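# Tie a tight knot in a rope using two arms

## Task

Form a knot in the rope and pull it tight, so that it stays knotted and snug once the robot lets go.

## Robot and tools

Robot: two arms, left_arm and right_arm, each with a two-finger gripper. In the scene frame the origin sits at table-top height, midway between the nominal bases. +z points up, +x points out over the table, and left_arm is on the +y side. Image sides do not follow the arm names. Calibrated bases: left_arm at (+0.029, +0.317, 0) m, quat_wxyz (+1.000, 0, 0, +0.011). right_arm at (+0.022, -0.253, 0) m, quat_wxyz (+1.000, 0, 0, -0.019).

Frames: each arm reports its hand pose, velocities, targets and wrist-camera pose in its own base frame. Fixed cameras and the table use the scene frame. A gripper's fingers point along its +z and open and close along its y. end_effector_position is the point between the pads, roughly 1 cm behind the tips. Reported positions can be a few cm off, more at long reach.

Row layout, shared by execute_actions and move: one list of 14 numbers covering both arms. Numbers 1-7 are left_arm and 8-14 are right_arm. Each arm's seven are dx, dy, dz, rx, ry, rz, opening. All values lie in [-1, 1].
- dx, dy, dz are offsets from that arm's current Hand target, along that arm's base axes. 1.0 = 0.6 m. A translation longer than 1.0 may be shortened along its line.
- rx, ry, rz form one rotation vector, also an offset, applied about the Hand target's position. 1.0 = 180 degrees.
- opening is absolute: +1 is fully open (0.094 m) and -1 is closed.
Sending six zeros re-commands the current Hand target. A 0 opening is a real command to half-close, so repeat the present opening if the fingers should stay as they are.

execute_actions(actions, cameras): actions is a list of actions. Each action is a table of up to 15 rows, one per 1/30 s step. A short table keeps its last row for the remaining steps. Every row in an action counts from the Hand target at the start of that action, not from the row before it. Repeating the same offset in a later action moves the arm further. An empty actions list returns the full state plus images. cameras takes names, ["all"], or []. An unknown name voids the call.

move(target, speed, blend, opening_speed, grip_force, blocking, cameras): drives each gripper in a straight line toward the pose given as offsets from its Hand target.
- target is one 14-number row or a list of up to 15 rows. All rows in the list count from the same starting Hand targets. The whole move is capped at 10 s.
- speed: m/s, from 0.002 to 2.9, default 0.25. Rotation is capped at twice that in rad/s. Give one value, or one per target.
- blend: metres of corner rounding, one value or one per target. The default 0 means stop at each target.
- opening_speed: rate of the opening change per second on the -1..+1 scale, 0.2 or more. Use it to close gently.
- grip_force: newtons per pad, 10 to 50 (full). Give one value or one per arm. It persists once set. Lower forces close slowly.
- blocking=false returns after about 0.5 s while the motion continues.
The paths do not avoid obstacles or the other arm. Faster moves lag, drift more and strike harder. Do not route a path close to an arm's own base, because that can flip its shoulder. Opening changes on later targets wait until everything is at rest. The result adds a "move:" line with the ending (done, off_target, moving, held, fault) and limits (paced = clipped, held = steps withheld). done means at rest within 10 mm and 2 degrees. Neither done nor off_target says whether anything was touched.

wait(seconds 0-10, cameras): holds the last commands. It returns early if a running move finishes.

stop(cameras): brakes a running move. Braking needs distance, more after a fast move.

zoom_image(camera, region): gives a closer view of the latest image from cam_high, cam_low, cam_left_wrist or cam_right_wrist. region is [x0, y0, x1, y1] in pixels, at most 504 by 504. Each image is 896x504.

finished_scene(scene): ends the current scene, with scene set to its number. It is final. The knot must hold without the robot.

Control behaviour:
- Each step, the commanded orientation is clipped to within 40 degrees of the measured one.
- "Hand target" is the last command after clipping, and the next offsets count from it. Grippers often stop a few cm short because of friction or weight. If so, send the remaining distance as an offset. Waiting does not close the gap.
- An arm blocked by something keeps pushing. To release it, command a target back past the gripper.

Results:
- end_effector_position and end_effector_quat_wxyz per arm.
- Joint positions, with the last value per arm being the opening in m.
- Joint torques (offset, noisy; numbers 1-3 wrap at ±28 N m).
- Joint velocities, or "within noise".
- grip_measured: the measured opening on the command scale. It reads up to about 2.5 mm wide when empty and does not stop at first contact.
- grip_effort_nm: the motor's effort; negative means closing. It is not a pad force.
- Tool commands, motor temperatures, and step readings of position from action calls.
To let go, command an opening well above grip_measured.

Joint ranges (rad): waist -2.618 to 3.054, shoulder 0.000 to 3.142, elbow 0.000 to 3.142 (straight at 2.901), wrist pitch -1.571 to 1.571, wrist yaw -1.571 to 1.571, wrist roll -2.094 to 2.094.

Things to avoid:
- Letting the rope drop off the table, being left off it, or sinking more than about a finger's width below the table top.
- Releasing rope that is still moving.
- Fast impacts with the table or the camera stand behind the arms.
- Grippers, housings or wrist cameras pressing against each other. The clearance check does not stop this. Closing on the other arm's fingers also counts as a press between arms.
- Wrist-camera cables brushing objects. This counts as contact, and heavy force on a cable is harmful.
- Motor heat from holding loads, reaching far or pushing against something. At 75 °C a MOTOR HOT line appears. At 90 °C the arm folds and idles. At 100 °C it goes limp.
The rope can also get an occasional small push from outside.

Each tool is called after "Request:" as a command line: name --argument value for each argument, lists and objects as JSON in quotes; but a table of rows of numbers goes row by row, as --pt "numbers of a row", without its own name.

## Session

Request:
execute_actions --actions '[]'

Scene clock: 0.00 s.
left_arm: end_effector_position=(+0.4058, +0.0146, +0.1067) grip_measured=+1.000 grip_effort_nm=n/a end_effector_quat_wxyz=(+0.605, -0.032, +0.795, +0.022) | right_arm: end_effector_position=(+0.4020, -0.0114, +0.1244) grip_measured=+1.000 grip_effort_nm=n/a end_effector_quat_wxyz=(+0.614, +0.058, +0.785, -0.051)
Joint positions: left_arm=[0.001 1.585 0.367 0.947 -0.073 -0.023 0.094] | right_arm=[0.066 1.511 0.373 0.889 0.216 0.045 0.094]
Joint velocities: within noise
Joint torques (N m): no reading
Motor temperatures (°C): left_arm=[30 31 32 30 31 28 32] | right_arm=[30 31 33 32 28 30 29]
Heat: left arm: 32 °C; right arm: 33 °C.
Hand target: left_arm +0.4064, +0.0147, +0.1080; +0.606, -0.032, +0.795, +0.023 | right_arm +0.4035, -0.0115, +0.1294; +0.619, +0.059, +0.781, -0.051
Tool commands: left_gripper/opening=+1.0 right_gripper/opening=+1.0
camera_calibration:
cam_left_wrist: T_world_to_cam=[[0.141787, -0.989132, 0.0389049, -0.0410194], [-0.650725, -0.122751, -0.749326, 0.381721], [0.745958, 0.0809284, -0.661057, -0.111317], [0, 0, 0, 1]] pos_world=[0.337249, 0.0152916, 0.214042]
cam_right_wrist: T_world_to_cam=[[-0.106011, -0.993937, 0.0291778, 0.033872], [-0.651174, 0.0472171, -0.757458, 0.392359], [0.751488, -0.0992989, -0.652232, -0.103467], [0, 0, 0, 1]] pos_world=[0.336839, 0.00486635, 0.228722]

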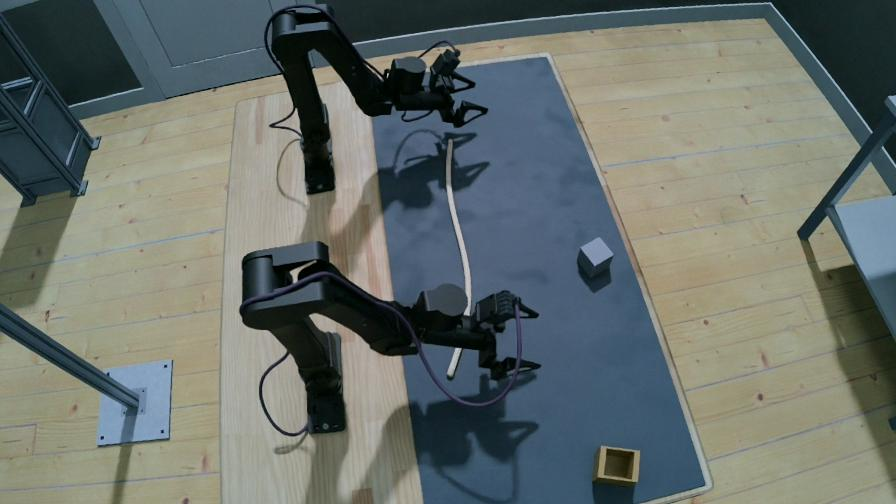

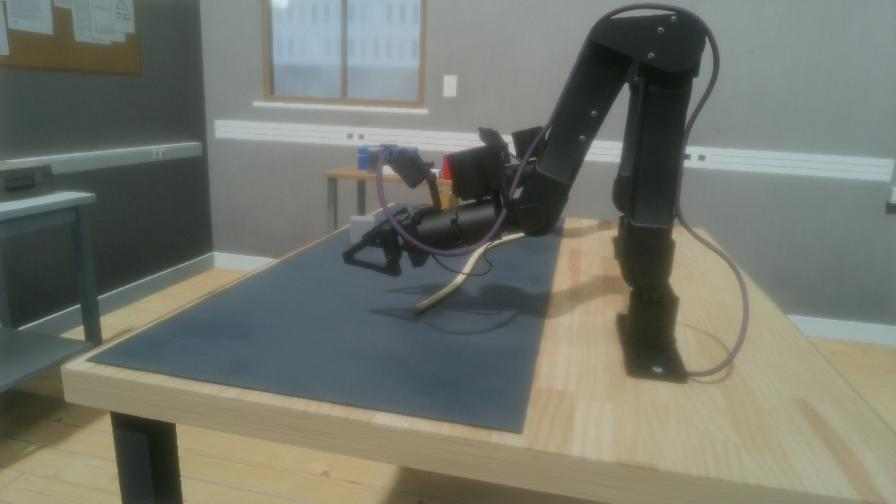

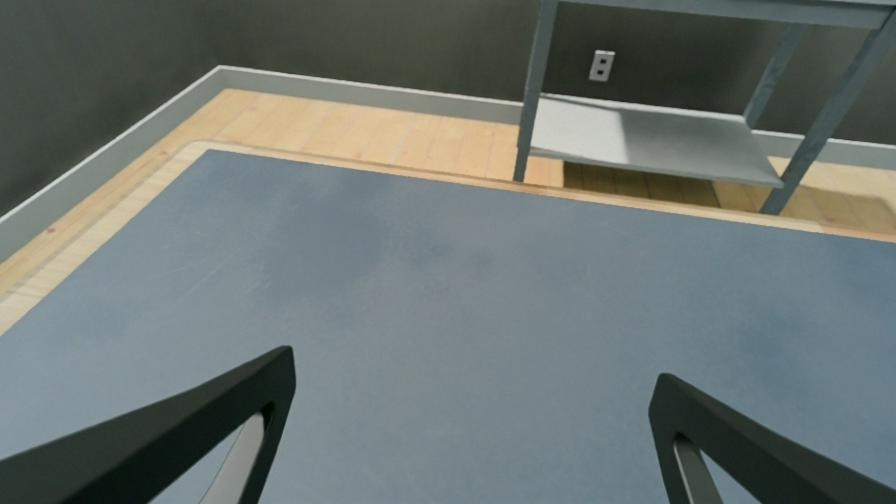

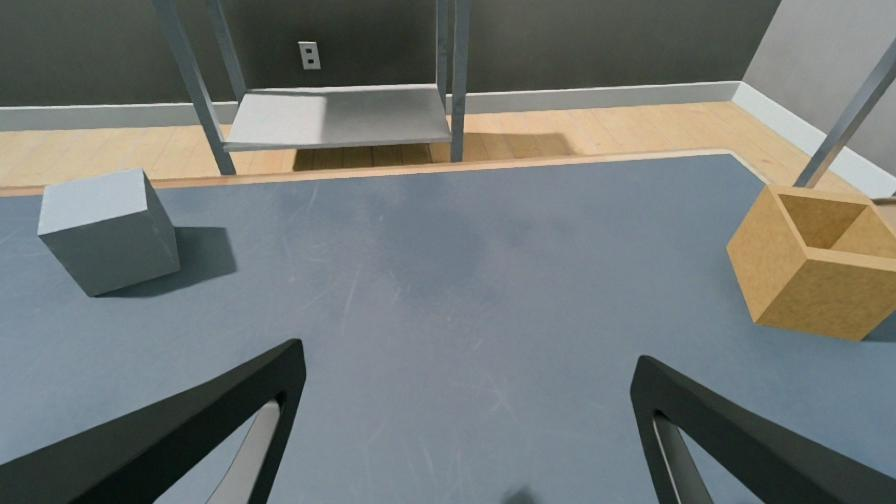

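Request:
move --target '[-0.097,-0.083,0.05,-0.331,0.306,0.4,0,-0.195,0.101,0.018,-0.239,0.392,0.375,0]' --cameras '["all"]' --speed 0.4

Scene clock: 113.27 s.
left_arm: end_effector_position=(+0.3484, -0.0374, +0.1385) grip_measured=+0.001 grip_effort_nm=-0.07 end_effector_quat_wxyz=(-0.004, +0.703, -0.711, +0.011) | right_arm: end_effector_position=(+0.2856, +0.0473, +0.1365) grip_measured=+0.001 grip_effort_nm=-0.06 end_effector_quat_wxyz=(+0.002, -0.583, +0.812, -0.004)
Joint positions: left_arm=[-0.106 1.852 1.678 -1.374 0.008 -1.665 0.047] | right_arm=[0.164 1.631 1.41 -1.344 0.005 -1.082 0.047]
Joint torques (N m): left_arm=[0.25 -6.48 7.04 -0.04 -0.1 -0.12] | right_arm=[0.16 -5.87 8.17 0.22 -0.08 -0.13]
Motor temperatures (°C): left_arm=[30 33 34 37 31 28 32] | right_arm=[30 33 36 42 28 30 28]
Heat: left arm: 37 °C; right arm: 42 °C.
Hand target: left_arm +0.3482, -0.0351, +0.1379; +0.000, +0.707, -0.707, +0.001 | right_arm +0.2865, +0.0490, +0.1400; +0.000, -0.588, +0.809, +0.000
Off the commanded pose: left_arm 0.002 m, 1 deg | right_arm 0.004 m, 1 deg.
move: done
camera_calibration:
cam_left_wrist: T_world_to_cam=[[0.998727, 0.0399561, -0.0307888, -0.336021], [0.0494954, -0.893974, 0.445376, -0.0763854], [-0.00972892, -0.446333, -0.894814, 0.232652], [0, 0, 0, 1]] pos_world=[0.341637, 0.0489799, 0.231855]
cam_right_wrist: T_world_to_cam=[[0.956459, -0.289762, -0.0349806, -0.248407], [-0.243557, -0.858439, 0.451401, 0.0843035], [-0.160828, -0.423227, -0.891635, 0.306184], [0, 0, 0, 1]] pos_world=[0.307366, 0.129976, 0.22626]

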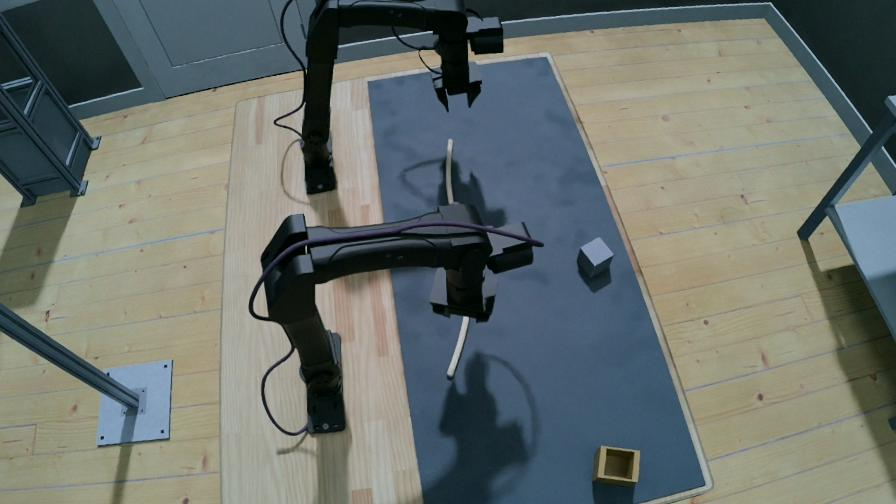

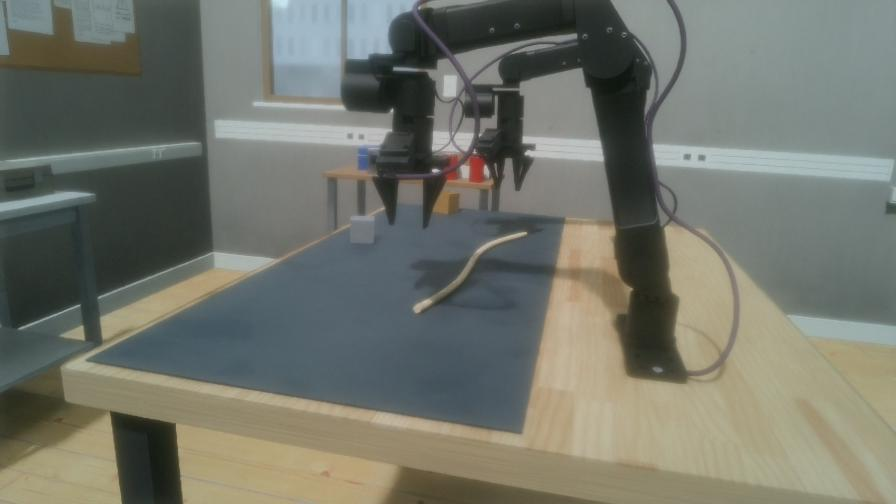

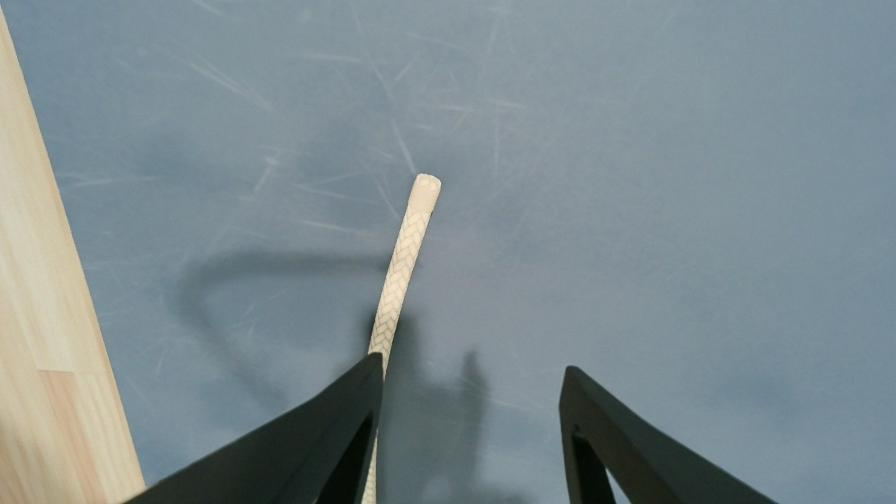

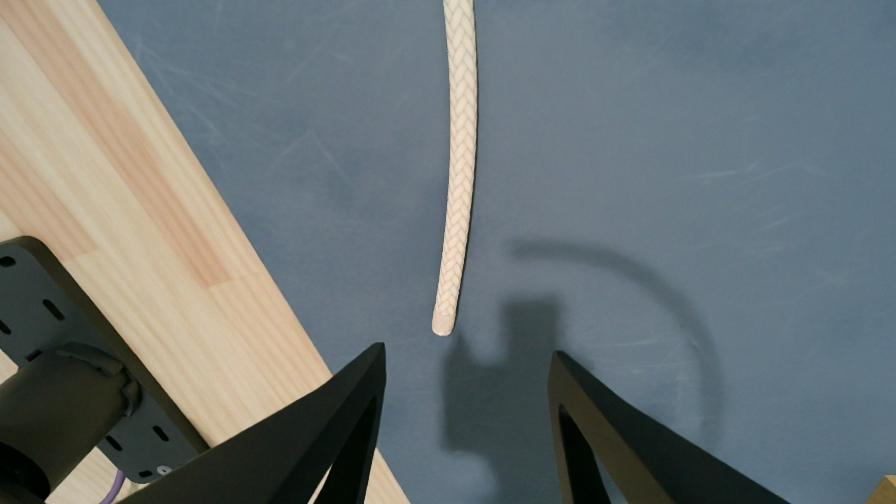

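Request:
move --pt "-0.047 -0.033 -0.12 0 0 -0.089 0 -0.0375 -0.067 -0.12 0 0 -0.02 0" --pt "-0.047 -0.033 -0.203 0 0 -0.089 0 -0.0375 -0.067 -0.207 0 0 -0.02 0" --speed '[0.25,0.1]' --cameras '["cam_left_wrist","cam_right_wrist"]'

Scene clock: 137.30 s.
left_arm: end_effector_position=(+0.3233, -0.0562, +0.0228) grip_measured=+0.001 grip_effort_nm=-0.07 end_effector_quat_wxyz=(+0.003, -0.604, +0.797, -0.011) | right_arm: end_effector_position=(+0.2636, +0.0081, +0.0193) grip_measured=+0.001 grip_effort_nm=-0.05 end_effector_quat_wxyz=(-0.003, -0.562, +0.827, -0.004)
Joint positions: left_arm=[-0.17 1.845 1.2 -0.906 0.01 -1.466 0.047] | right_arm=[0.034 1.639 0.938 -0.869 0.01 -1.159 0.047]
Joint torques (N m): left_arm=[-0.05 -6.52 4.48 0.23 -0.1 0.06] | right_arm=[-0.38 -5.55 4.63 0.55 -0.11 -0.1]
Heat: left arm: 34 °C; right arm: 38 °C.
Hand target: left_arm +0.3200, -0.0549, +0.0161; +0.000, -0.602, +0.799, -0.001 | right_arm +0.2640, +0.0089, +0.0159; +0.000, -0.563, +0.827, +0.000
Off the commanded pose: left_arm 0.008 m, 1 deg | right_arm 0.004 m, 1 deg.
move: done
camera_calibration:
cam_left_wrist: T_world_to_cam=[[0.974708, -0.221181, -0.0319999, -0.320652], [-0.18451, -0.877229, 0.4432, 0.0361807], [-0.126098, -0.426086, -0.895852, 0.159348], [0, 0, 0, 1]] pos_world=[0.339311, 0.0287128, 0.116457]
cam_right_wrist: T_world_to_cam=[[0.939521, -0.340284, -0.0388202, -0.237852], [-0.285869, -0.841568, 0.458303, 0.109034], [-0.188623, -0.419488, -0.887948, 0.188831], [0, 0, 0, 1]] pos_world=[0.290254, 0.0900343, 0.108468]
Images, in order (width x height): cam_left_wrist 896x504, cam_right_wrist 896x504.

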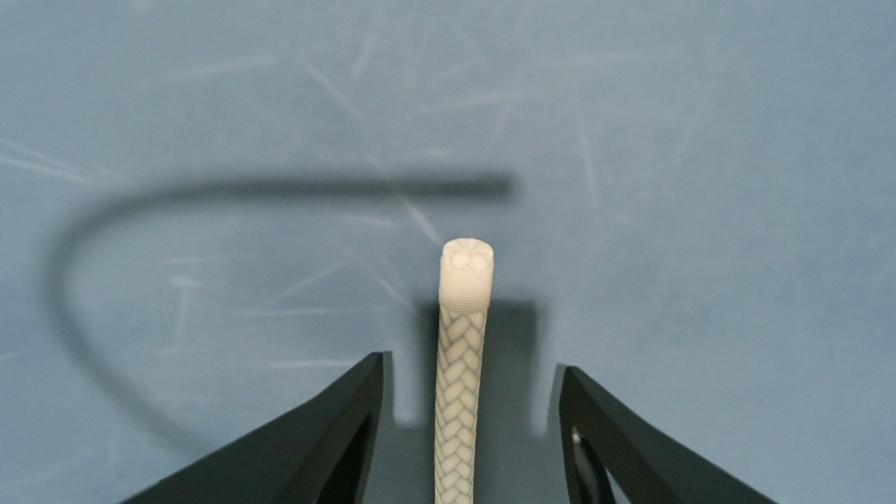

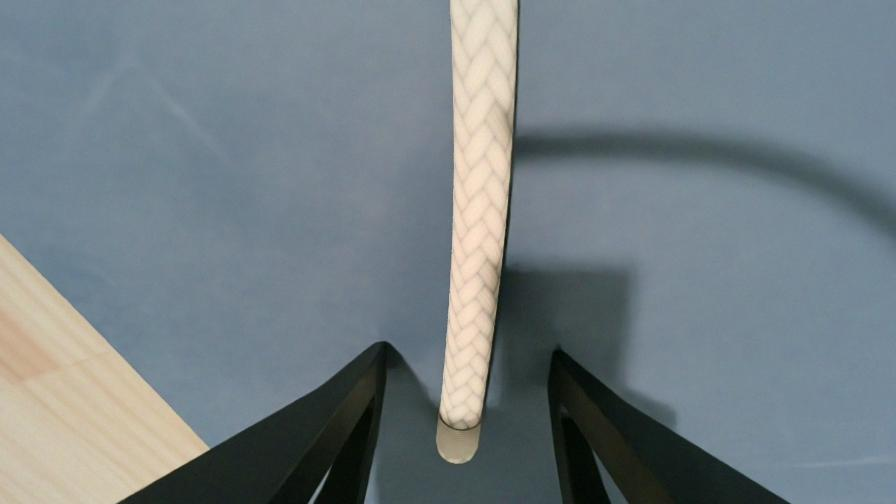

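Request:
move --pt "0 0 -0.01 0 0 0 0 0 0 -0.005 0 0 0 0" --pt "0 0 -0.01 0 0 0 -1 0 0 -0.005 0 0 0 -1" --speed 0.08 --opening_speed 1

Scene clock: 149.10 s.
left_arm: end_effector_position=(+0.3211, -0.0559, +0.0183) grip_measured=-0.849 grip_effort_nm=-0.95 end_effector_quat_wxyz=(+0.000, -0.603, +0.797, -0.008) | right_arm: end_effector_position=(+0.2668, +0.0081, +0.0186) grip_measured=-0.823 grip_effort_nm=-1.01 end_effector_quat_wxyz=(+0.003, -0.562, +0.827, -0.008)
Joint positions: left_arm=[-0.17 1.852 1.189 -0.896 0.01 -1.466 0.007] | right_arm=[0.034 1.639 0.935 -0.852 0.01 -1.159 0.008]
Joint torques (N m): left_arm=[-0.13 -6.23 4.26 0.37 -0.08 0.03] | right_arm=[-0.38 -5.05 4.19 0.53 -0.11 -0.07]
Heat: left arm: 34 °C; right arm: 38 °C.
Hand target: left_arm +0.3200, -0.0549, +0.0101; +0.000, -0.602, +0.799, -0.001 | right_arm +0.2640, +0.0089, +0.0129; +0.000, -0.563, +0.827, +0.000
Off the commanded pose: left_arm 0.008 m, 1 deg | right_arm 0.006 m, 1 deg.
move: done

Request:
move --pt "0.08 -0.117 0.083 0 0 -0.222 -1 0 0 0 0 0 0 -1" --pt "0.21 -0.287 0.083 0 0 -0.5 -1 0 0 0 0 0 0 -1" --pt "0.207 -0.4535 0.083 0 0 -0.778 -1 0 0 0 0 0 0 -1" --speed 0.2 --blend '[0.03,0.03,0]' --cameras '["all"]'

Scene clock: 188.40 s.
left_arm: end_effector_position=(+0.4392, -0.3221, +0.0675) grip_measured=-0.855 grip_effort_nm=-1.02 end_effector_quat_wxyz=(+0.094, +0.539, +0.837, -0.008) | right_arm: end_effector_position=(+0.2668, +0.0081, +0.0186) grip_measured=-0.824 grip_effort_nm=-1.02 end_effector_quat_wxyz=(+0.003, -0.562, +0.827, -0.008)
Joint positions: left_arm=[-0.633 2.726 2.843 -1.499 0.004 0.511 0.007] | right_arm=[0.034 1.639 0.935 -0.852 0.01 -1.159 0.008]
Joint torques (N m): left_arm=[-0.23 -11.28 7.12 0.68 -0.07 0.03] | right_arm=[-0.43 -5.03 4.25 0.52 -0.11 -0.08]
Motor temperatures (°C): left_arm=[30 35 34 33 31 28 33] | right_arm=[30 33 34 37 28 30 30]
Heat: left arm: 35 °C; right arm: 37 °C.
Hand target: left_arm +0.4442, -0.3269, +0.0598; -0.001, +0.545, +0.838, +0.000 | right_arm +0.2640, +0.0089, +0.0129; +0.000, -0.563, +0.827, +0.000
Off the commanded pose: left_arm 0.010 m, 11 deg | right_arm 0.006 m, 1 deg.
elbow stopped short (left arm): the move would have taken joint 3 (elbow) straighter than the controller allows.
move: off_target (left_arm)
camera_calibration:
cam_left_wrist: T_world_to_cam=[[-0.872755, -0.470148, -0.131374, 0.246868], [-0.487782, 0.829351, 0.272481, 0.498947], [-0.0191515, 0.301891, -0.95315, 0.292101], [0, 0, 0, 1]] pos_world=[0.464427, -0.38592, 0.174894]
cam_right_wrist: T_world_to_cam=[[0.94023, -0.339579, -0.0255826, -0.241333], [-0.291691, -0.841847, 0.454103, 0.111991], [-0.17574, -0.419498, -0.890582, 0.185474], [0, 0, 0, 1]] pos_world=[0.292171, 0.0901336, 0.108151]

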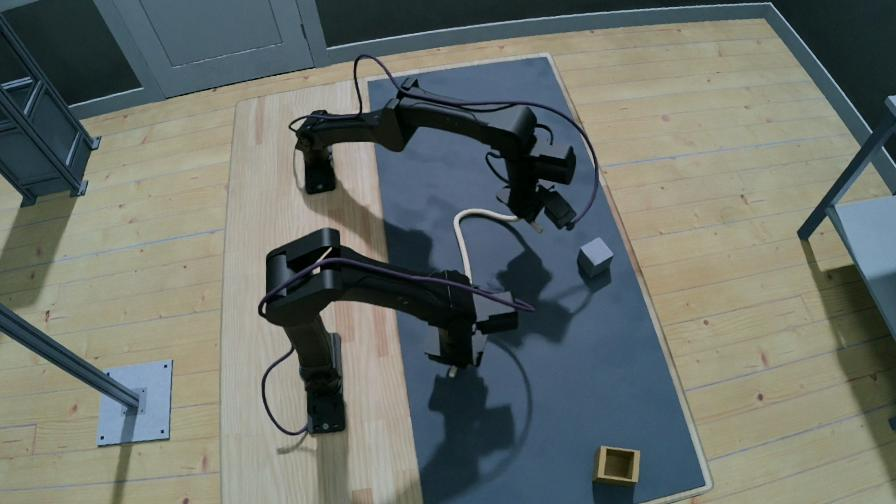

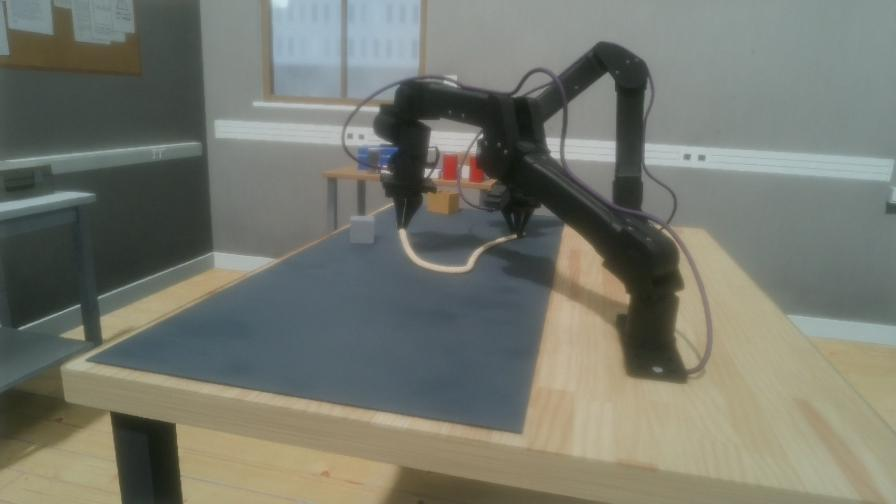

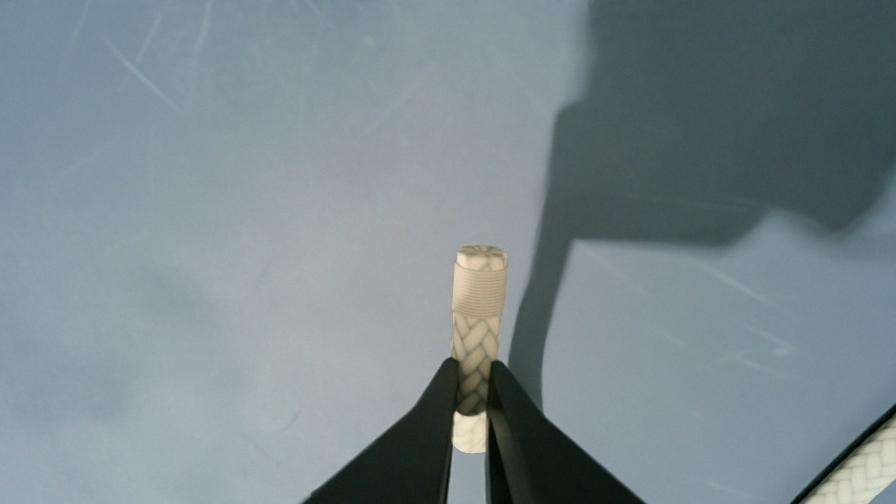

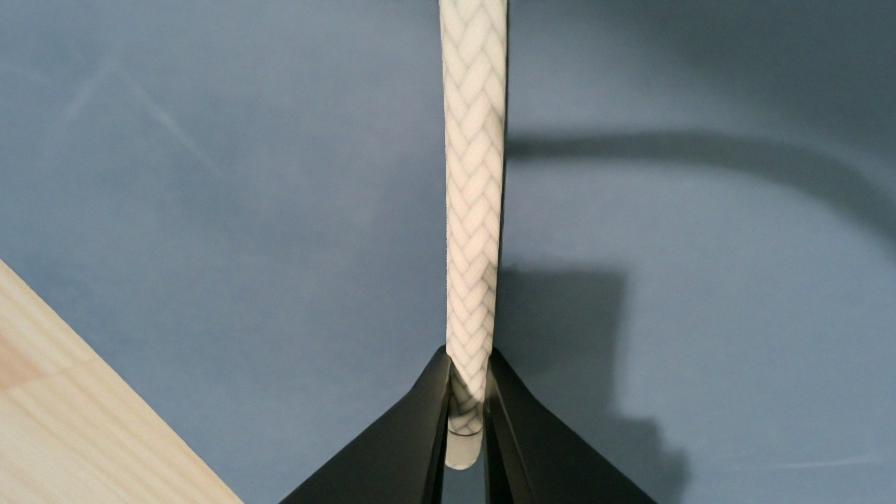

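Request:
move --pt "-0.119 -0.097 0 0 0 -0.278 -1 0 0 0 0 0 0 -1" --pt "-0.302 -0.077 0 0 0 -0.528 -1 0 0 0 0 0 0 -1" --pt "-0.302 -0.077 -0.06 0 0 -0.528 -1 0 0 0 0 0 0 -1" --speed '[0.2,0.2,0.1]' --blend '[0.03,0,0]' --cameras '["all"]'

Scene clock: 211.77 s.
left_arm: end_effector_position=(+0.2680, -0.3697, +0.0187) grip_measured=-0.855 grip_effort_nm=-1.02 end_effector_quat_wxyz=(-0.017, +0.967, +0.253, +0.018) | right_arm: end_effector_position=(+0.2663, +0.0065, +0.0180) grip_measured=-0.824 grip_effort_nm=-1.02 end_effector_quat_wxyz=(+0.000, -0.566, +0.824, -0.012)
Joint positions: left_arm=[-0.964 2.381 2.015 -1.224 -0.046 1.666 0.007] | right_arm=[0.034 1.639 0.933 -0.851 0.019 -1.17 0.008]
Joint torques (N m): left_arm=[0.08 -13.31 4.55 0.22 0.34 2.11] | right_arm=[-0.42 -5.09 4.44 0.54 -0.21 0.04]
Heat: left arm: 36 °C; right arm: 36 °C.
Hand target: left_arm +0.2630, -0.3732, +0.0240; -0.001, +0.986, +0.164, +0.001 | right_arm +0.2641, +0.0089, +0.0130; +0.000, -0.563, +0.827, +0.000
Off the commanded pose: left_arm 0.008 m, 11 deg | right_arm 0.006 m, 1 deg.
elbow stopped short (left arm): the move would have taken joint 3 (elbow) straighter than the controller allows.
move: off_target (left_arm)
camera_calibration:
cam_left_wrist: T_world_to_cam=[[-0.531955, 0.846188, -0.031468, 0.46213], [0.736832, 0.480881, 0.475218, 0.00752336], [0.417256, 0.229608, -0.879305, 0.111524], [0, 0, 0, 1]] pos_world=[0.193755, -0.420273, 0.109031]
cam_right_wrist: T_world_to_cam=[[0.943723, -0.329872, -0.0239094, -0.242482], [-0.28218, -0.840772, 0.462035, 0.108124], [-0.172515, -0.429287, -0.886539, 0.183306], [0, 0, 0, 1]] pos_world=[0.29097, 0.0896103, 0.106753]

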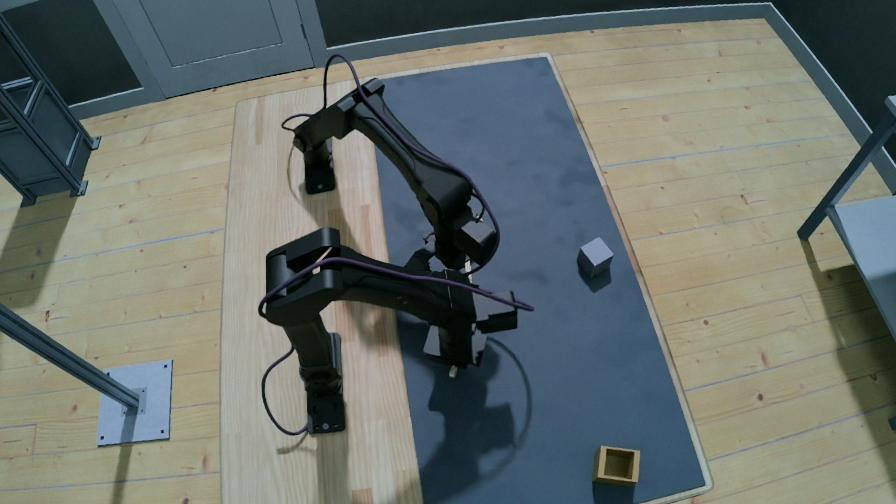

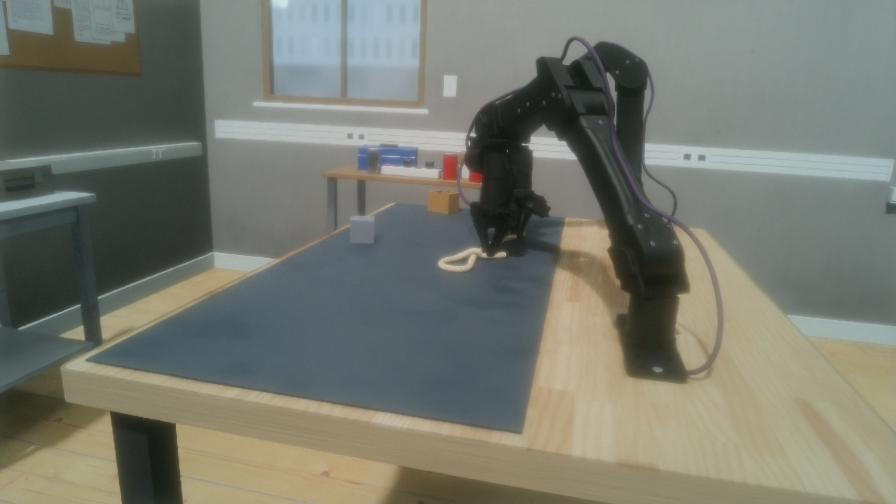

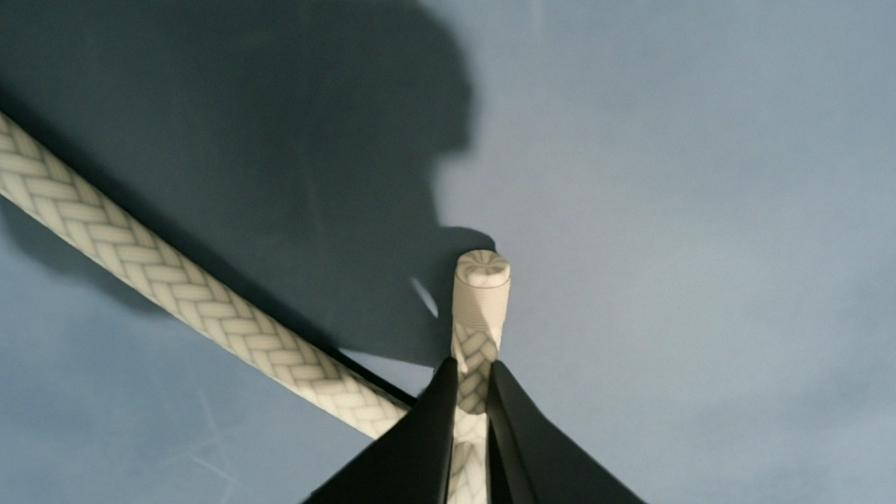

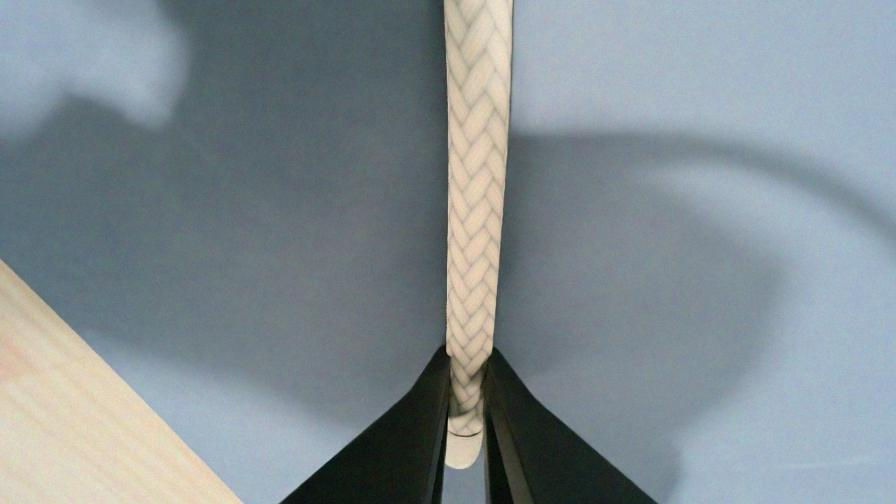

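Request:
move --pt "0 0 0 0 0 0 -0.5 0 0 0 0 0 0 -1" --pt "0 0 0.25 0 0 0 -0.5 0 0 0 0 0 0 -1" --pt "0.1 0.42 0.3 0 0 0.4 -0.5 0 0 0 0 0 0 -1" --speed '[0.1,0.15,0.35]' --opening_speed 1 --cameras '["all"]'

Request:
zoom_image --camera "cam_high" --region '[370, 160, 570, 400]'

Scene clock: 224.00 s.
left_arm: end_effector_position=(+0.3317, -0.1208, +0.1986) grip_measured=-0.502 grip_effort_nm=0.09 end_effector_quat_wxyz=(+0.033, +0.702, +0.711, +0.024) | right_arm: end_effector_position=(+0.2663, +0.0065, +0.0180) grip_measured=-0.824 grip_effort_nm=-1.02 end_effector_quat_wxyz=(+0.000, -0.566, +0.824, -0.012)
Joint positions: left_arm=[-0.361 1.85 1.916 -1.557 -0.017 1.198 0.023] | right_arm=[0.034 1.639 0.933 -0.851 0.019 -1.17 0.008]
Joint torques (N m): left_arm=[-0.02 -9.61 4.33 0.13 0.12 -0.01] | right_arm=[-0.46 -5.04 4.44 0.52 -0.19 0.05]
Motor temperatures (°C): left_arm=[30 40 34 32 31 30 33] | right_arm=[30 33 34 36 28 30 30]
Heat: left arm: 40 °C; right arm: 36 °C.
Hand target: left_arm +0.3230, -0.1212, +0.2039; -0.002, +0.701, +0.713, +0.000 | right_arm +0.2641, +0.0089, +0.0130; +0.000, -0.563, +0.827, +0.000
Off the commanded pose: left_arm 0.010 m, 5 deg | right_arm 0.006 m, 1 deg.
joint sent to its limit (left arm) — joint 4 (wrist pitch), lower limit. The joint targets are off in orientation, not in position.
move: off_target (left_arm)
camera_calibration:
cam_left_wrist: T_world_to_cam=[[-0.989138, -0.0655509, -0.131566, 0.352446], [-0.115169, 0.901782, 0.416564, 0.100405], [0.0913375, 0.427191, -0.899536, 0.32205], [0, 0, 0, 1]] pos_world=[0.330766, -0.205018, 0.294241]
cam_right_wrist: T_world_to_cam=[[0.943723, -0.329872, -0.0239094, -0.242482], [-0.28218, -0.840772, 0.462035, 0.108124], [-0.172515, -0.429287, -0.886539, 0.183306], [0, 0, 0, 1]] pos_world=[0.29097, 0.0896103, 0.106753]

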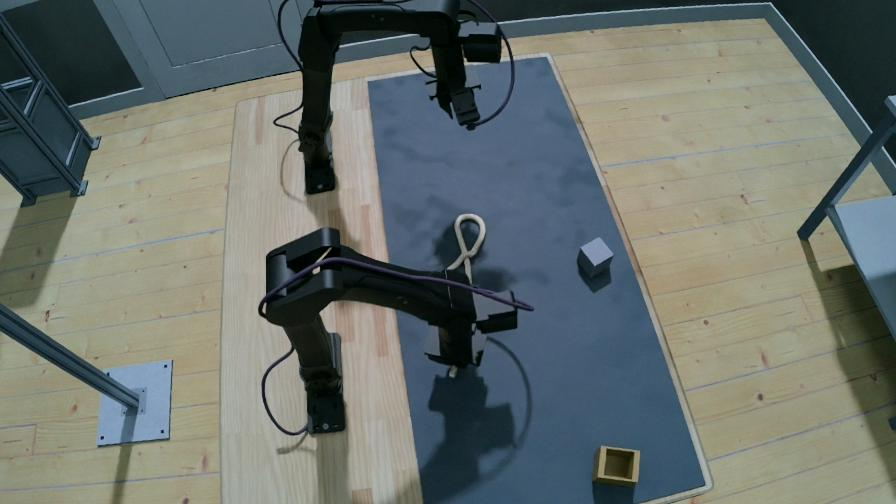

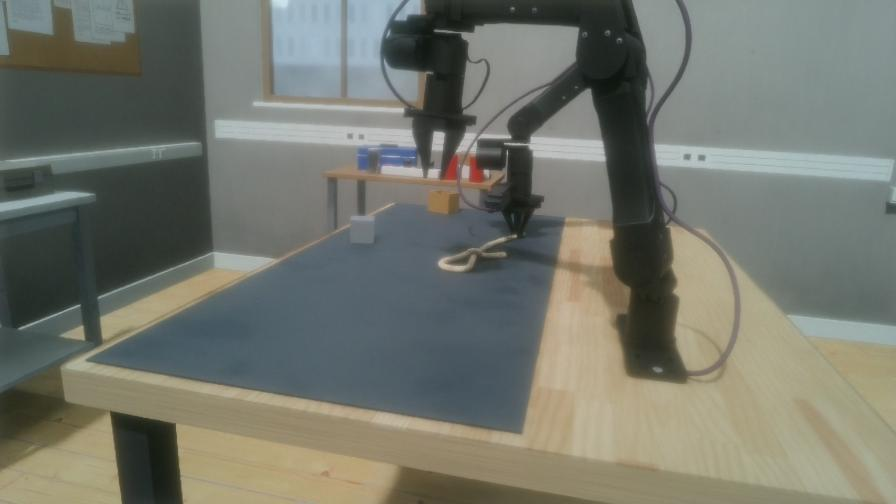

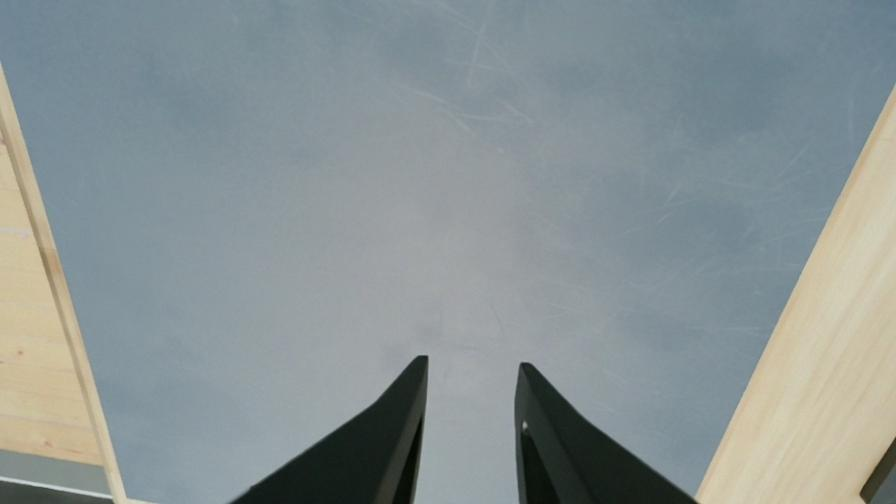

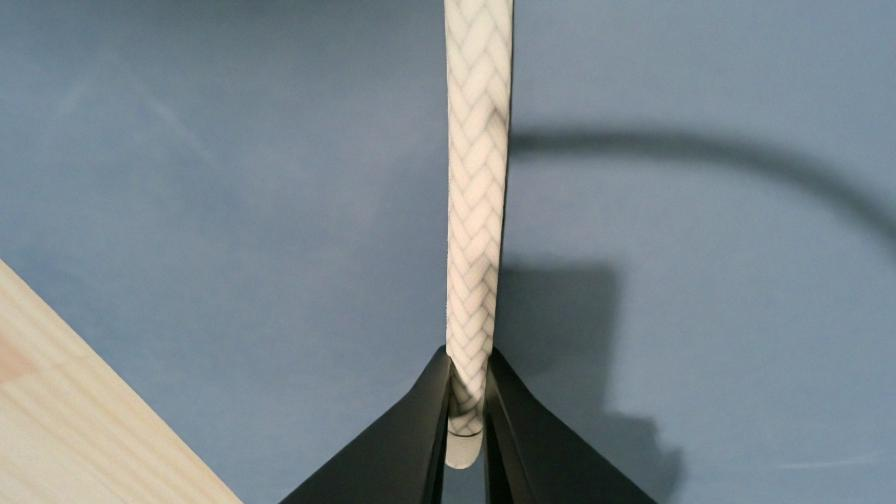

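Scaled by 2.100 from the camera's 896x504 image, which has a finer 1280x720 frame.

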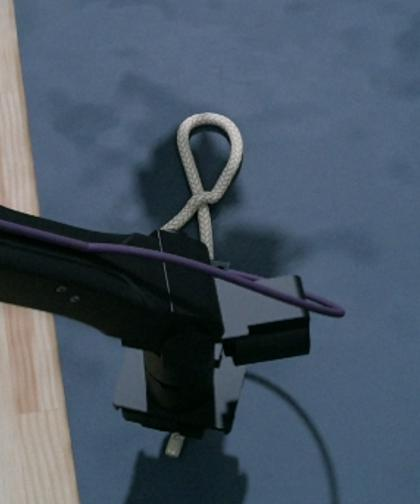

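Request:
move --target '[-0.112,-0.42,-0.07,0,0,0.661,-0.3,0,0,0,0,0,0,-1]' --speed 0.35 --cameras '["cam_left_wrist","cam_low"]'

Scene clock: 257.10 s.
left_arm: end_effector_position=(+0.2531, -0.3717, +0.1655) grip_measured=-0.302 grip_effort_nm=0.09 end_effector_quat_wxyz=(+0.017, -0.253, +0.965, -0.059) | right_arm: end_effector_position=(+0.2663, +0.0065, +0.0180) grip_measured=-0.824 grip_effort_nm=-1.02 end_effector_quat_wxyz=(+0.000, -0.566, +0.824, -0.012)
Joint positions: left_arm=[-0.972 2.235 2.351 -1.564 0.009 -1.485 0.033] | right_arm=[0.034 1.639 0.933 -0.851 0.019 -1.17 0.008]
Joint torques (N m): left_arm=[-0.01 -9.07 6.93 0.27 -0.1 -0.1] | right_arm=[-0.29 -5.12 4.45 0.53 -0.21 0.03]
Heat: left arm: 37 °C; right arm: 35 °C.
Hand target: left_arm +0.2557, -0.3731, +0.1618; -0.001, -0.258, +0.966, -0.001 | right_arm +0.2641, +0.0089, +0.0130; +0.000, -0.563, +0.827, +0.000
Off the commanded pose: left_arm 0.005 m, 7 deg | right_arm 0.006 m, 1 deg.
joint sent to its limit (left arm) — joint 4 (wrist pitch), lower limit. The joint targets are off in orientation, not in position.
move: off_target (left_arm)
camera_calibration:
cam_left_wrist: T_world_to_cam=[[0.534285, -0.842374, 0.0703188, -0.453845], [-0.77504, -0.45497, 0.438538, -0.00957462], [-0.33742, -0.288804, -0.895957, 0.248391], [0, 0, 0, 1]] pos_world=[0.318874, -0.314927, 0.25866]
Images, in order (width x height): cam_low 896x504, cam_left_wrist 896x504.

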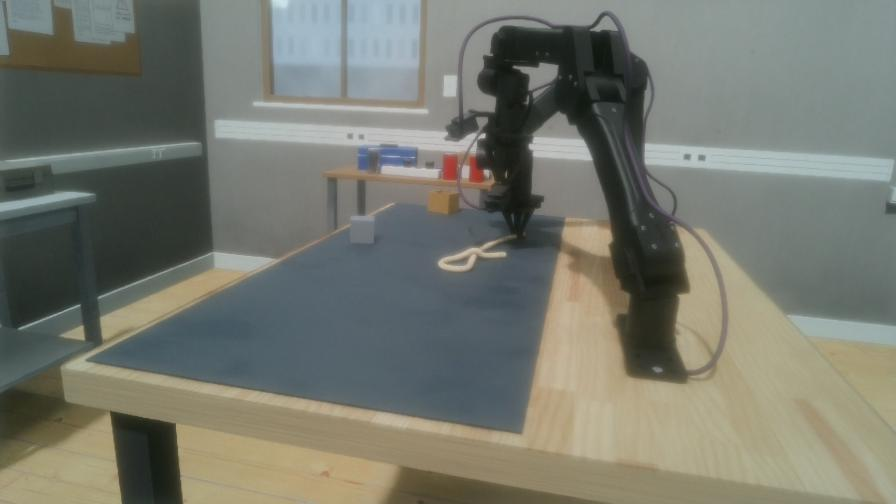

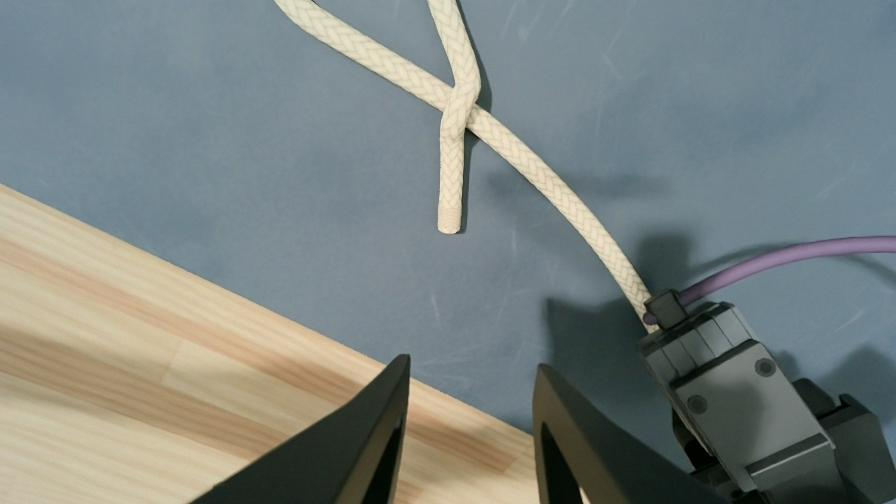

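Request:
move --pt "0 -0.0065 -0.17 0 0 0 -0.3 0 0 0 0 0 0 -1" --pt "0 -0.0065 -0.252 0 0 0 -1 0 0 0 0 0 0 -1" --speed '[0.2,0.1]' --opening_speed 1 --cameras '["cam_left_wrist"]'

Scene clock: 283.30 s.
left_arm: end_effector_position=(+0.2584, -0.3798, +0.0229) grip_measured=-0.998 grip_effort_nm=-0.11 end_effector_quat_wxyz=(+0.000, -0.256, +0.966, -0.015) | right_arm: end_effector_position=(+0.2663, +0.0065, +0.0180) grip_measured=-0.824 grip_effort_nm=-1.02 end_effector_quat_wxyz=(+0.000, -0.566, +0.824, -0.012)
Joint positions: left_arm=[-0.972 2.335 1.953 -1.16 0.01 -1.49 0] | right_arm=[0.034 1.639 0.933 -0.851 0.019 -1.17 0.008]
Joint torques (N m): left_arm=[-0.39 -9.88 4.83 0.24 -0.08 -0.06] | right_arm=[-0.34 -5.14 4.44 0.51 -0.21 0.04]
Heat: left arm: 39 °C; right arm: 35 °C.
Hand target: left_arm +0.2558, -0.3771, +0.0108; -0.001, -0.258, +0.966, -0.001 | right_arm +0.2641, +0.0089, +0.0130; +0.000, -0.563, +0.827, +0.000
Off the commanded pose: left_arm 0.013 m, 2 deg | right_arm 0.006 m, 1 deg.
move: off_target (left_arm); target 2's new opening was sent with left_arm's hand 0.013 m and 2 deg from that target
camera_calibration:
cam_left_wrist: T_world_to_cam=[[0.539616, -0.841573, -0.0238796, -0.452321], [-0.748729, -0.492669, 0.443488, 0.0321266], [-0.384992, -0.221434, -0.895962, 0.157938], [0, 0, 0, 1]] pos_world=[0.328939, -0.32986, 0.116458]
Images, in order (width x height): cam_left_wrist 896x504.

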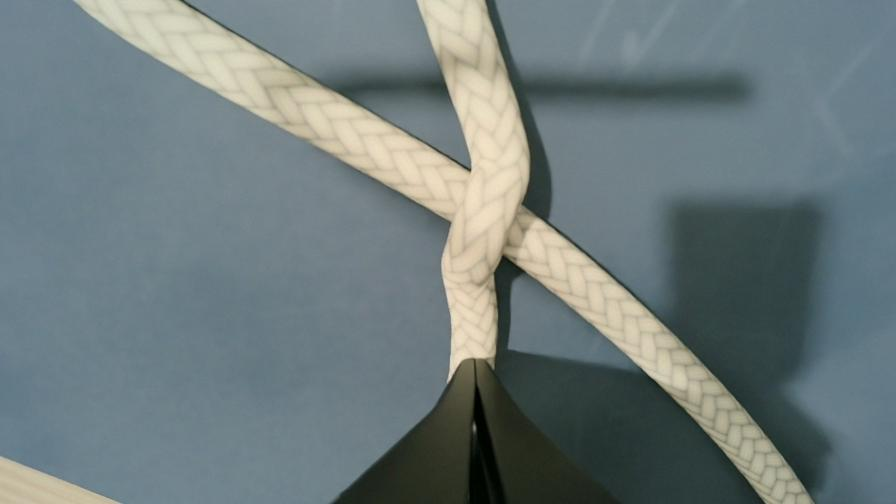

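Request:
move --pt "0 0 0.03 0 0 0 -0.3 0 0 0 0 0 0 -1" --pt "0 0.003 -0.014 0 0 0 -0.3 0 0 0 0 0 0 -1" --speed 0.08

Scene clock: 301.33 s.
left_arm: end_effector_position=(+0.2578, -0.3791, +0.0148) grip_measured=-0.302 grip_effort_nm=0.10 end_effector_quat_wxyz=(+0.000, -0.256, +0.966, -0.016) | right_arm: end_effector_position=(+0.2663, +0.0065, +0.0180) grip_measured=-0.824 grip_effort_nm=-1.02 end_effector_quat_wxyz=(+0.000, -0.566, +0.824, -0.012)
Joint positions: left_arm=[-0.972 2.336 1.922 -1.127 0.01 -1.49 0.033] | right_arm=[0.034 1.639 0.933 -0.851 0.019 -1.17 0.008]
Joint torques (N m): left_arm=[-0.13 -9.83 4.68 0.24 -0.11 -0.06] | right_arm=[-0.42 -5.09 4.44 0.53 -0.21 0.03]
Heat: left arm: 41 °C; right arm: 35 °C.
Hand target: left_arm +0.2558, -0.3753, +0.0023; -0.001, -0.258, +0.966, -0.001 | right_arm +0.2641, +0.0089, +0.0130; +0.000, -0.563, +0.827, +0.000
Off the commanded pose: left_arm 0.013 m, 2 deg | right_arm 0.006 m, 1 deg.
move: off_target (left_arm)

Request:
move --pt "0 0 0 0 0 0 -1 0 0 0 0 0 0 -1" --pt "-0.06 -0.037 0.01 0 0 0 -1 0 0 0 0 0 0 -1" --pt "-0.068 0.017 0.055 0 0 -0.25 -1 0 0 0 0 0 0 -1" --pt "-0.022 0.089 0.055 0 0 -0.6 -1 0 0 0 0 0 0 -1" --pt "-0.022 0.089 0.005 0 0 -0.6 -1 0 0 0 0 0 0 -1" --speed 0.1 --blend '[0,0.005,0.02,0,0]' --cameras '["cam_left_wrist","cam_low","cam_high"]'

Scene clock: 323.83 s.
left_arm: end_effector_position=(+0.2352, -0.3256, +0.0257) grip_measured=-0.823 grip_effort_nm=-1.02 end_effector_quat_wxyz=(-0.020, +0.581, +0.814, +0.004) | right_arm: end_effector_position=(+0.2663, +0.0065, +0.0180) grip_measured=-0.824 grip_effort_nm=-1.02 end_effector_quat_wxyz=(+0.000, -0.566, +0.824, -0.012)
Joint positions: left_arm=[-0.945 2.164 1.678 -1.126 0.005 0.295 0.008] | right_arm=[0.034 1.639 0.933 -0.851 0.019 -1.17 0.008]
Joint torques (N m): left_arm=[0.38 -12.81 4.49 0.24 -0.08 0.09] | right_arm=[-0.42 -5.11 4.4 0.53 -0.18 0.02]
Heat: left arm: 42 °C; right arm: 34 °C.
Hand target: left_arm +0.2396, -0.3267, +0.0353; -0.002, +0.581, +0.814, +0.000 (not the last commanded pose) | right_arm +0.2641, +0.0089, +0.0130; +0.000, -0.563, +0.827, +0.000
Off the commanded pose: left_arm 0.022 m, 7 deg | right_arm 0.006 m, 1 deg.
move: off_target (left_arm; path cut at 10 s); path passed 3 of 5 targets
camera_calibration:
cam_left_wrist: T_world_to_cam=[[-0.927715, -0.371367, -0.0378388, 0.104456], [-0.344453, 0.812574, 0.470187, 0.369498], [-0.143865, 0.449233, -0.881755, 0.324823], [0, 0, 0, 1]] pos_world=[0.270911, -0.407374, 0.116634]
Images, in order (width x height): cam_high 896x504, cam_low 896x504, cam_left_wrist 896x504.

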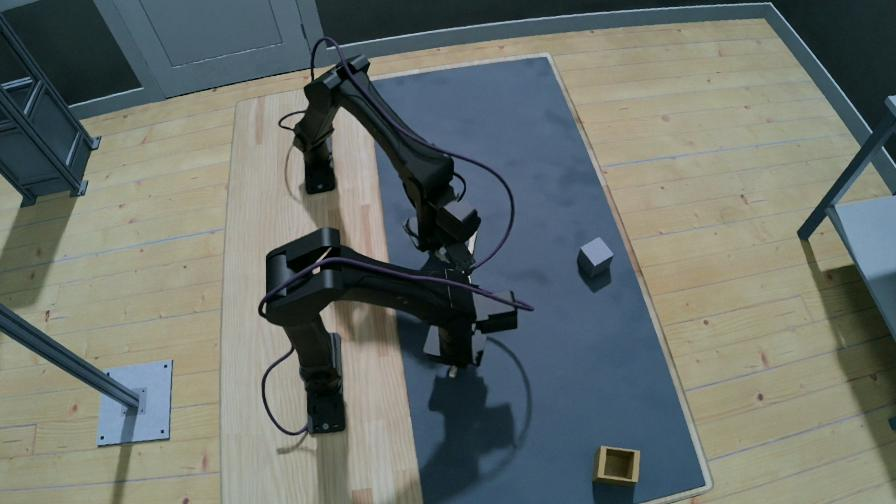

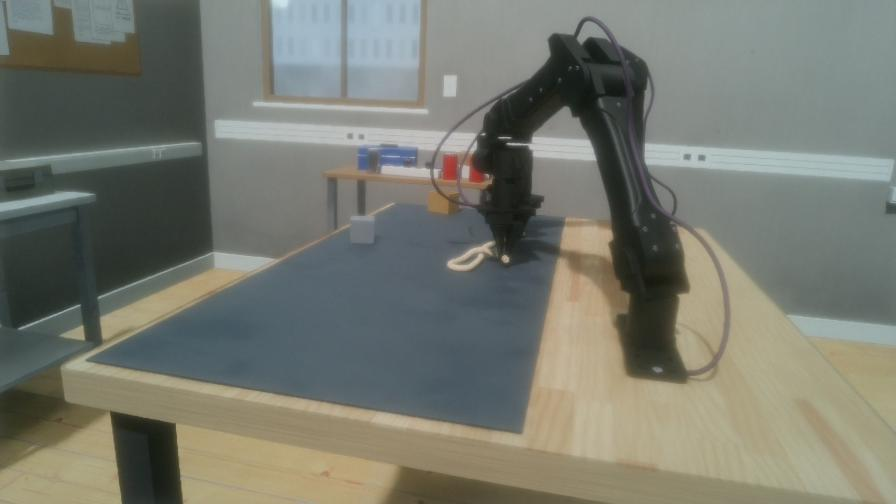

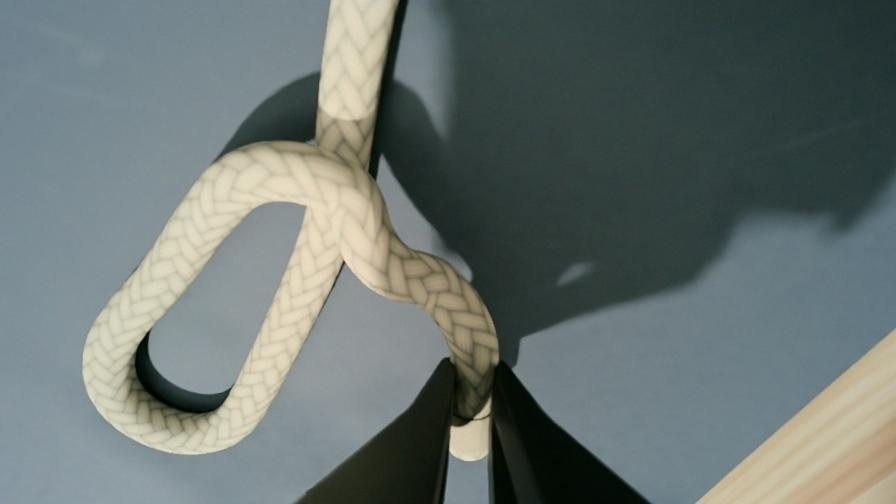

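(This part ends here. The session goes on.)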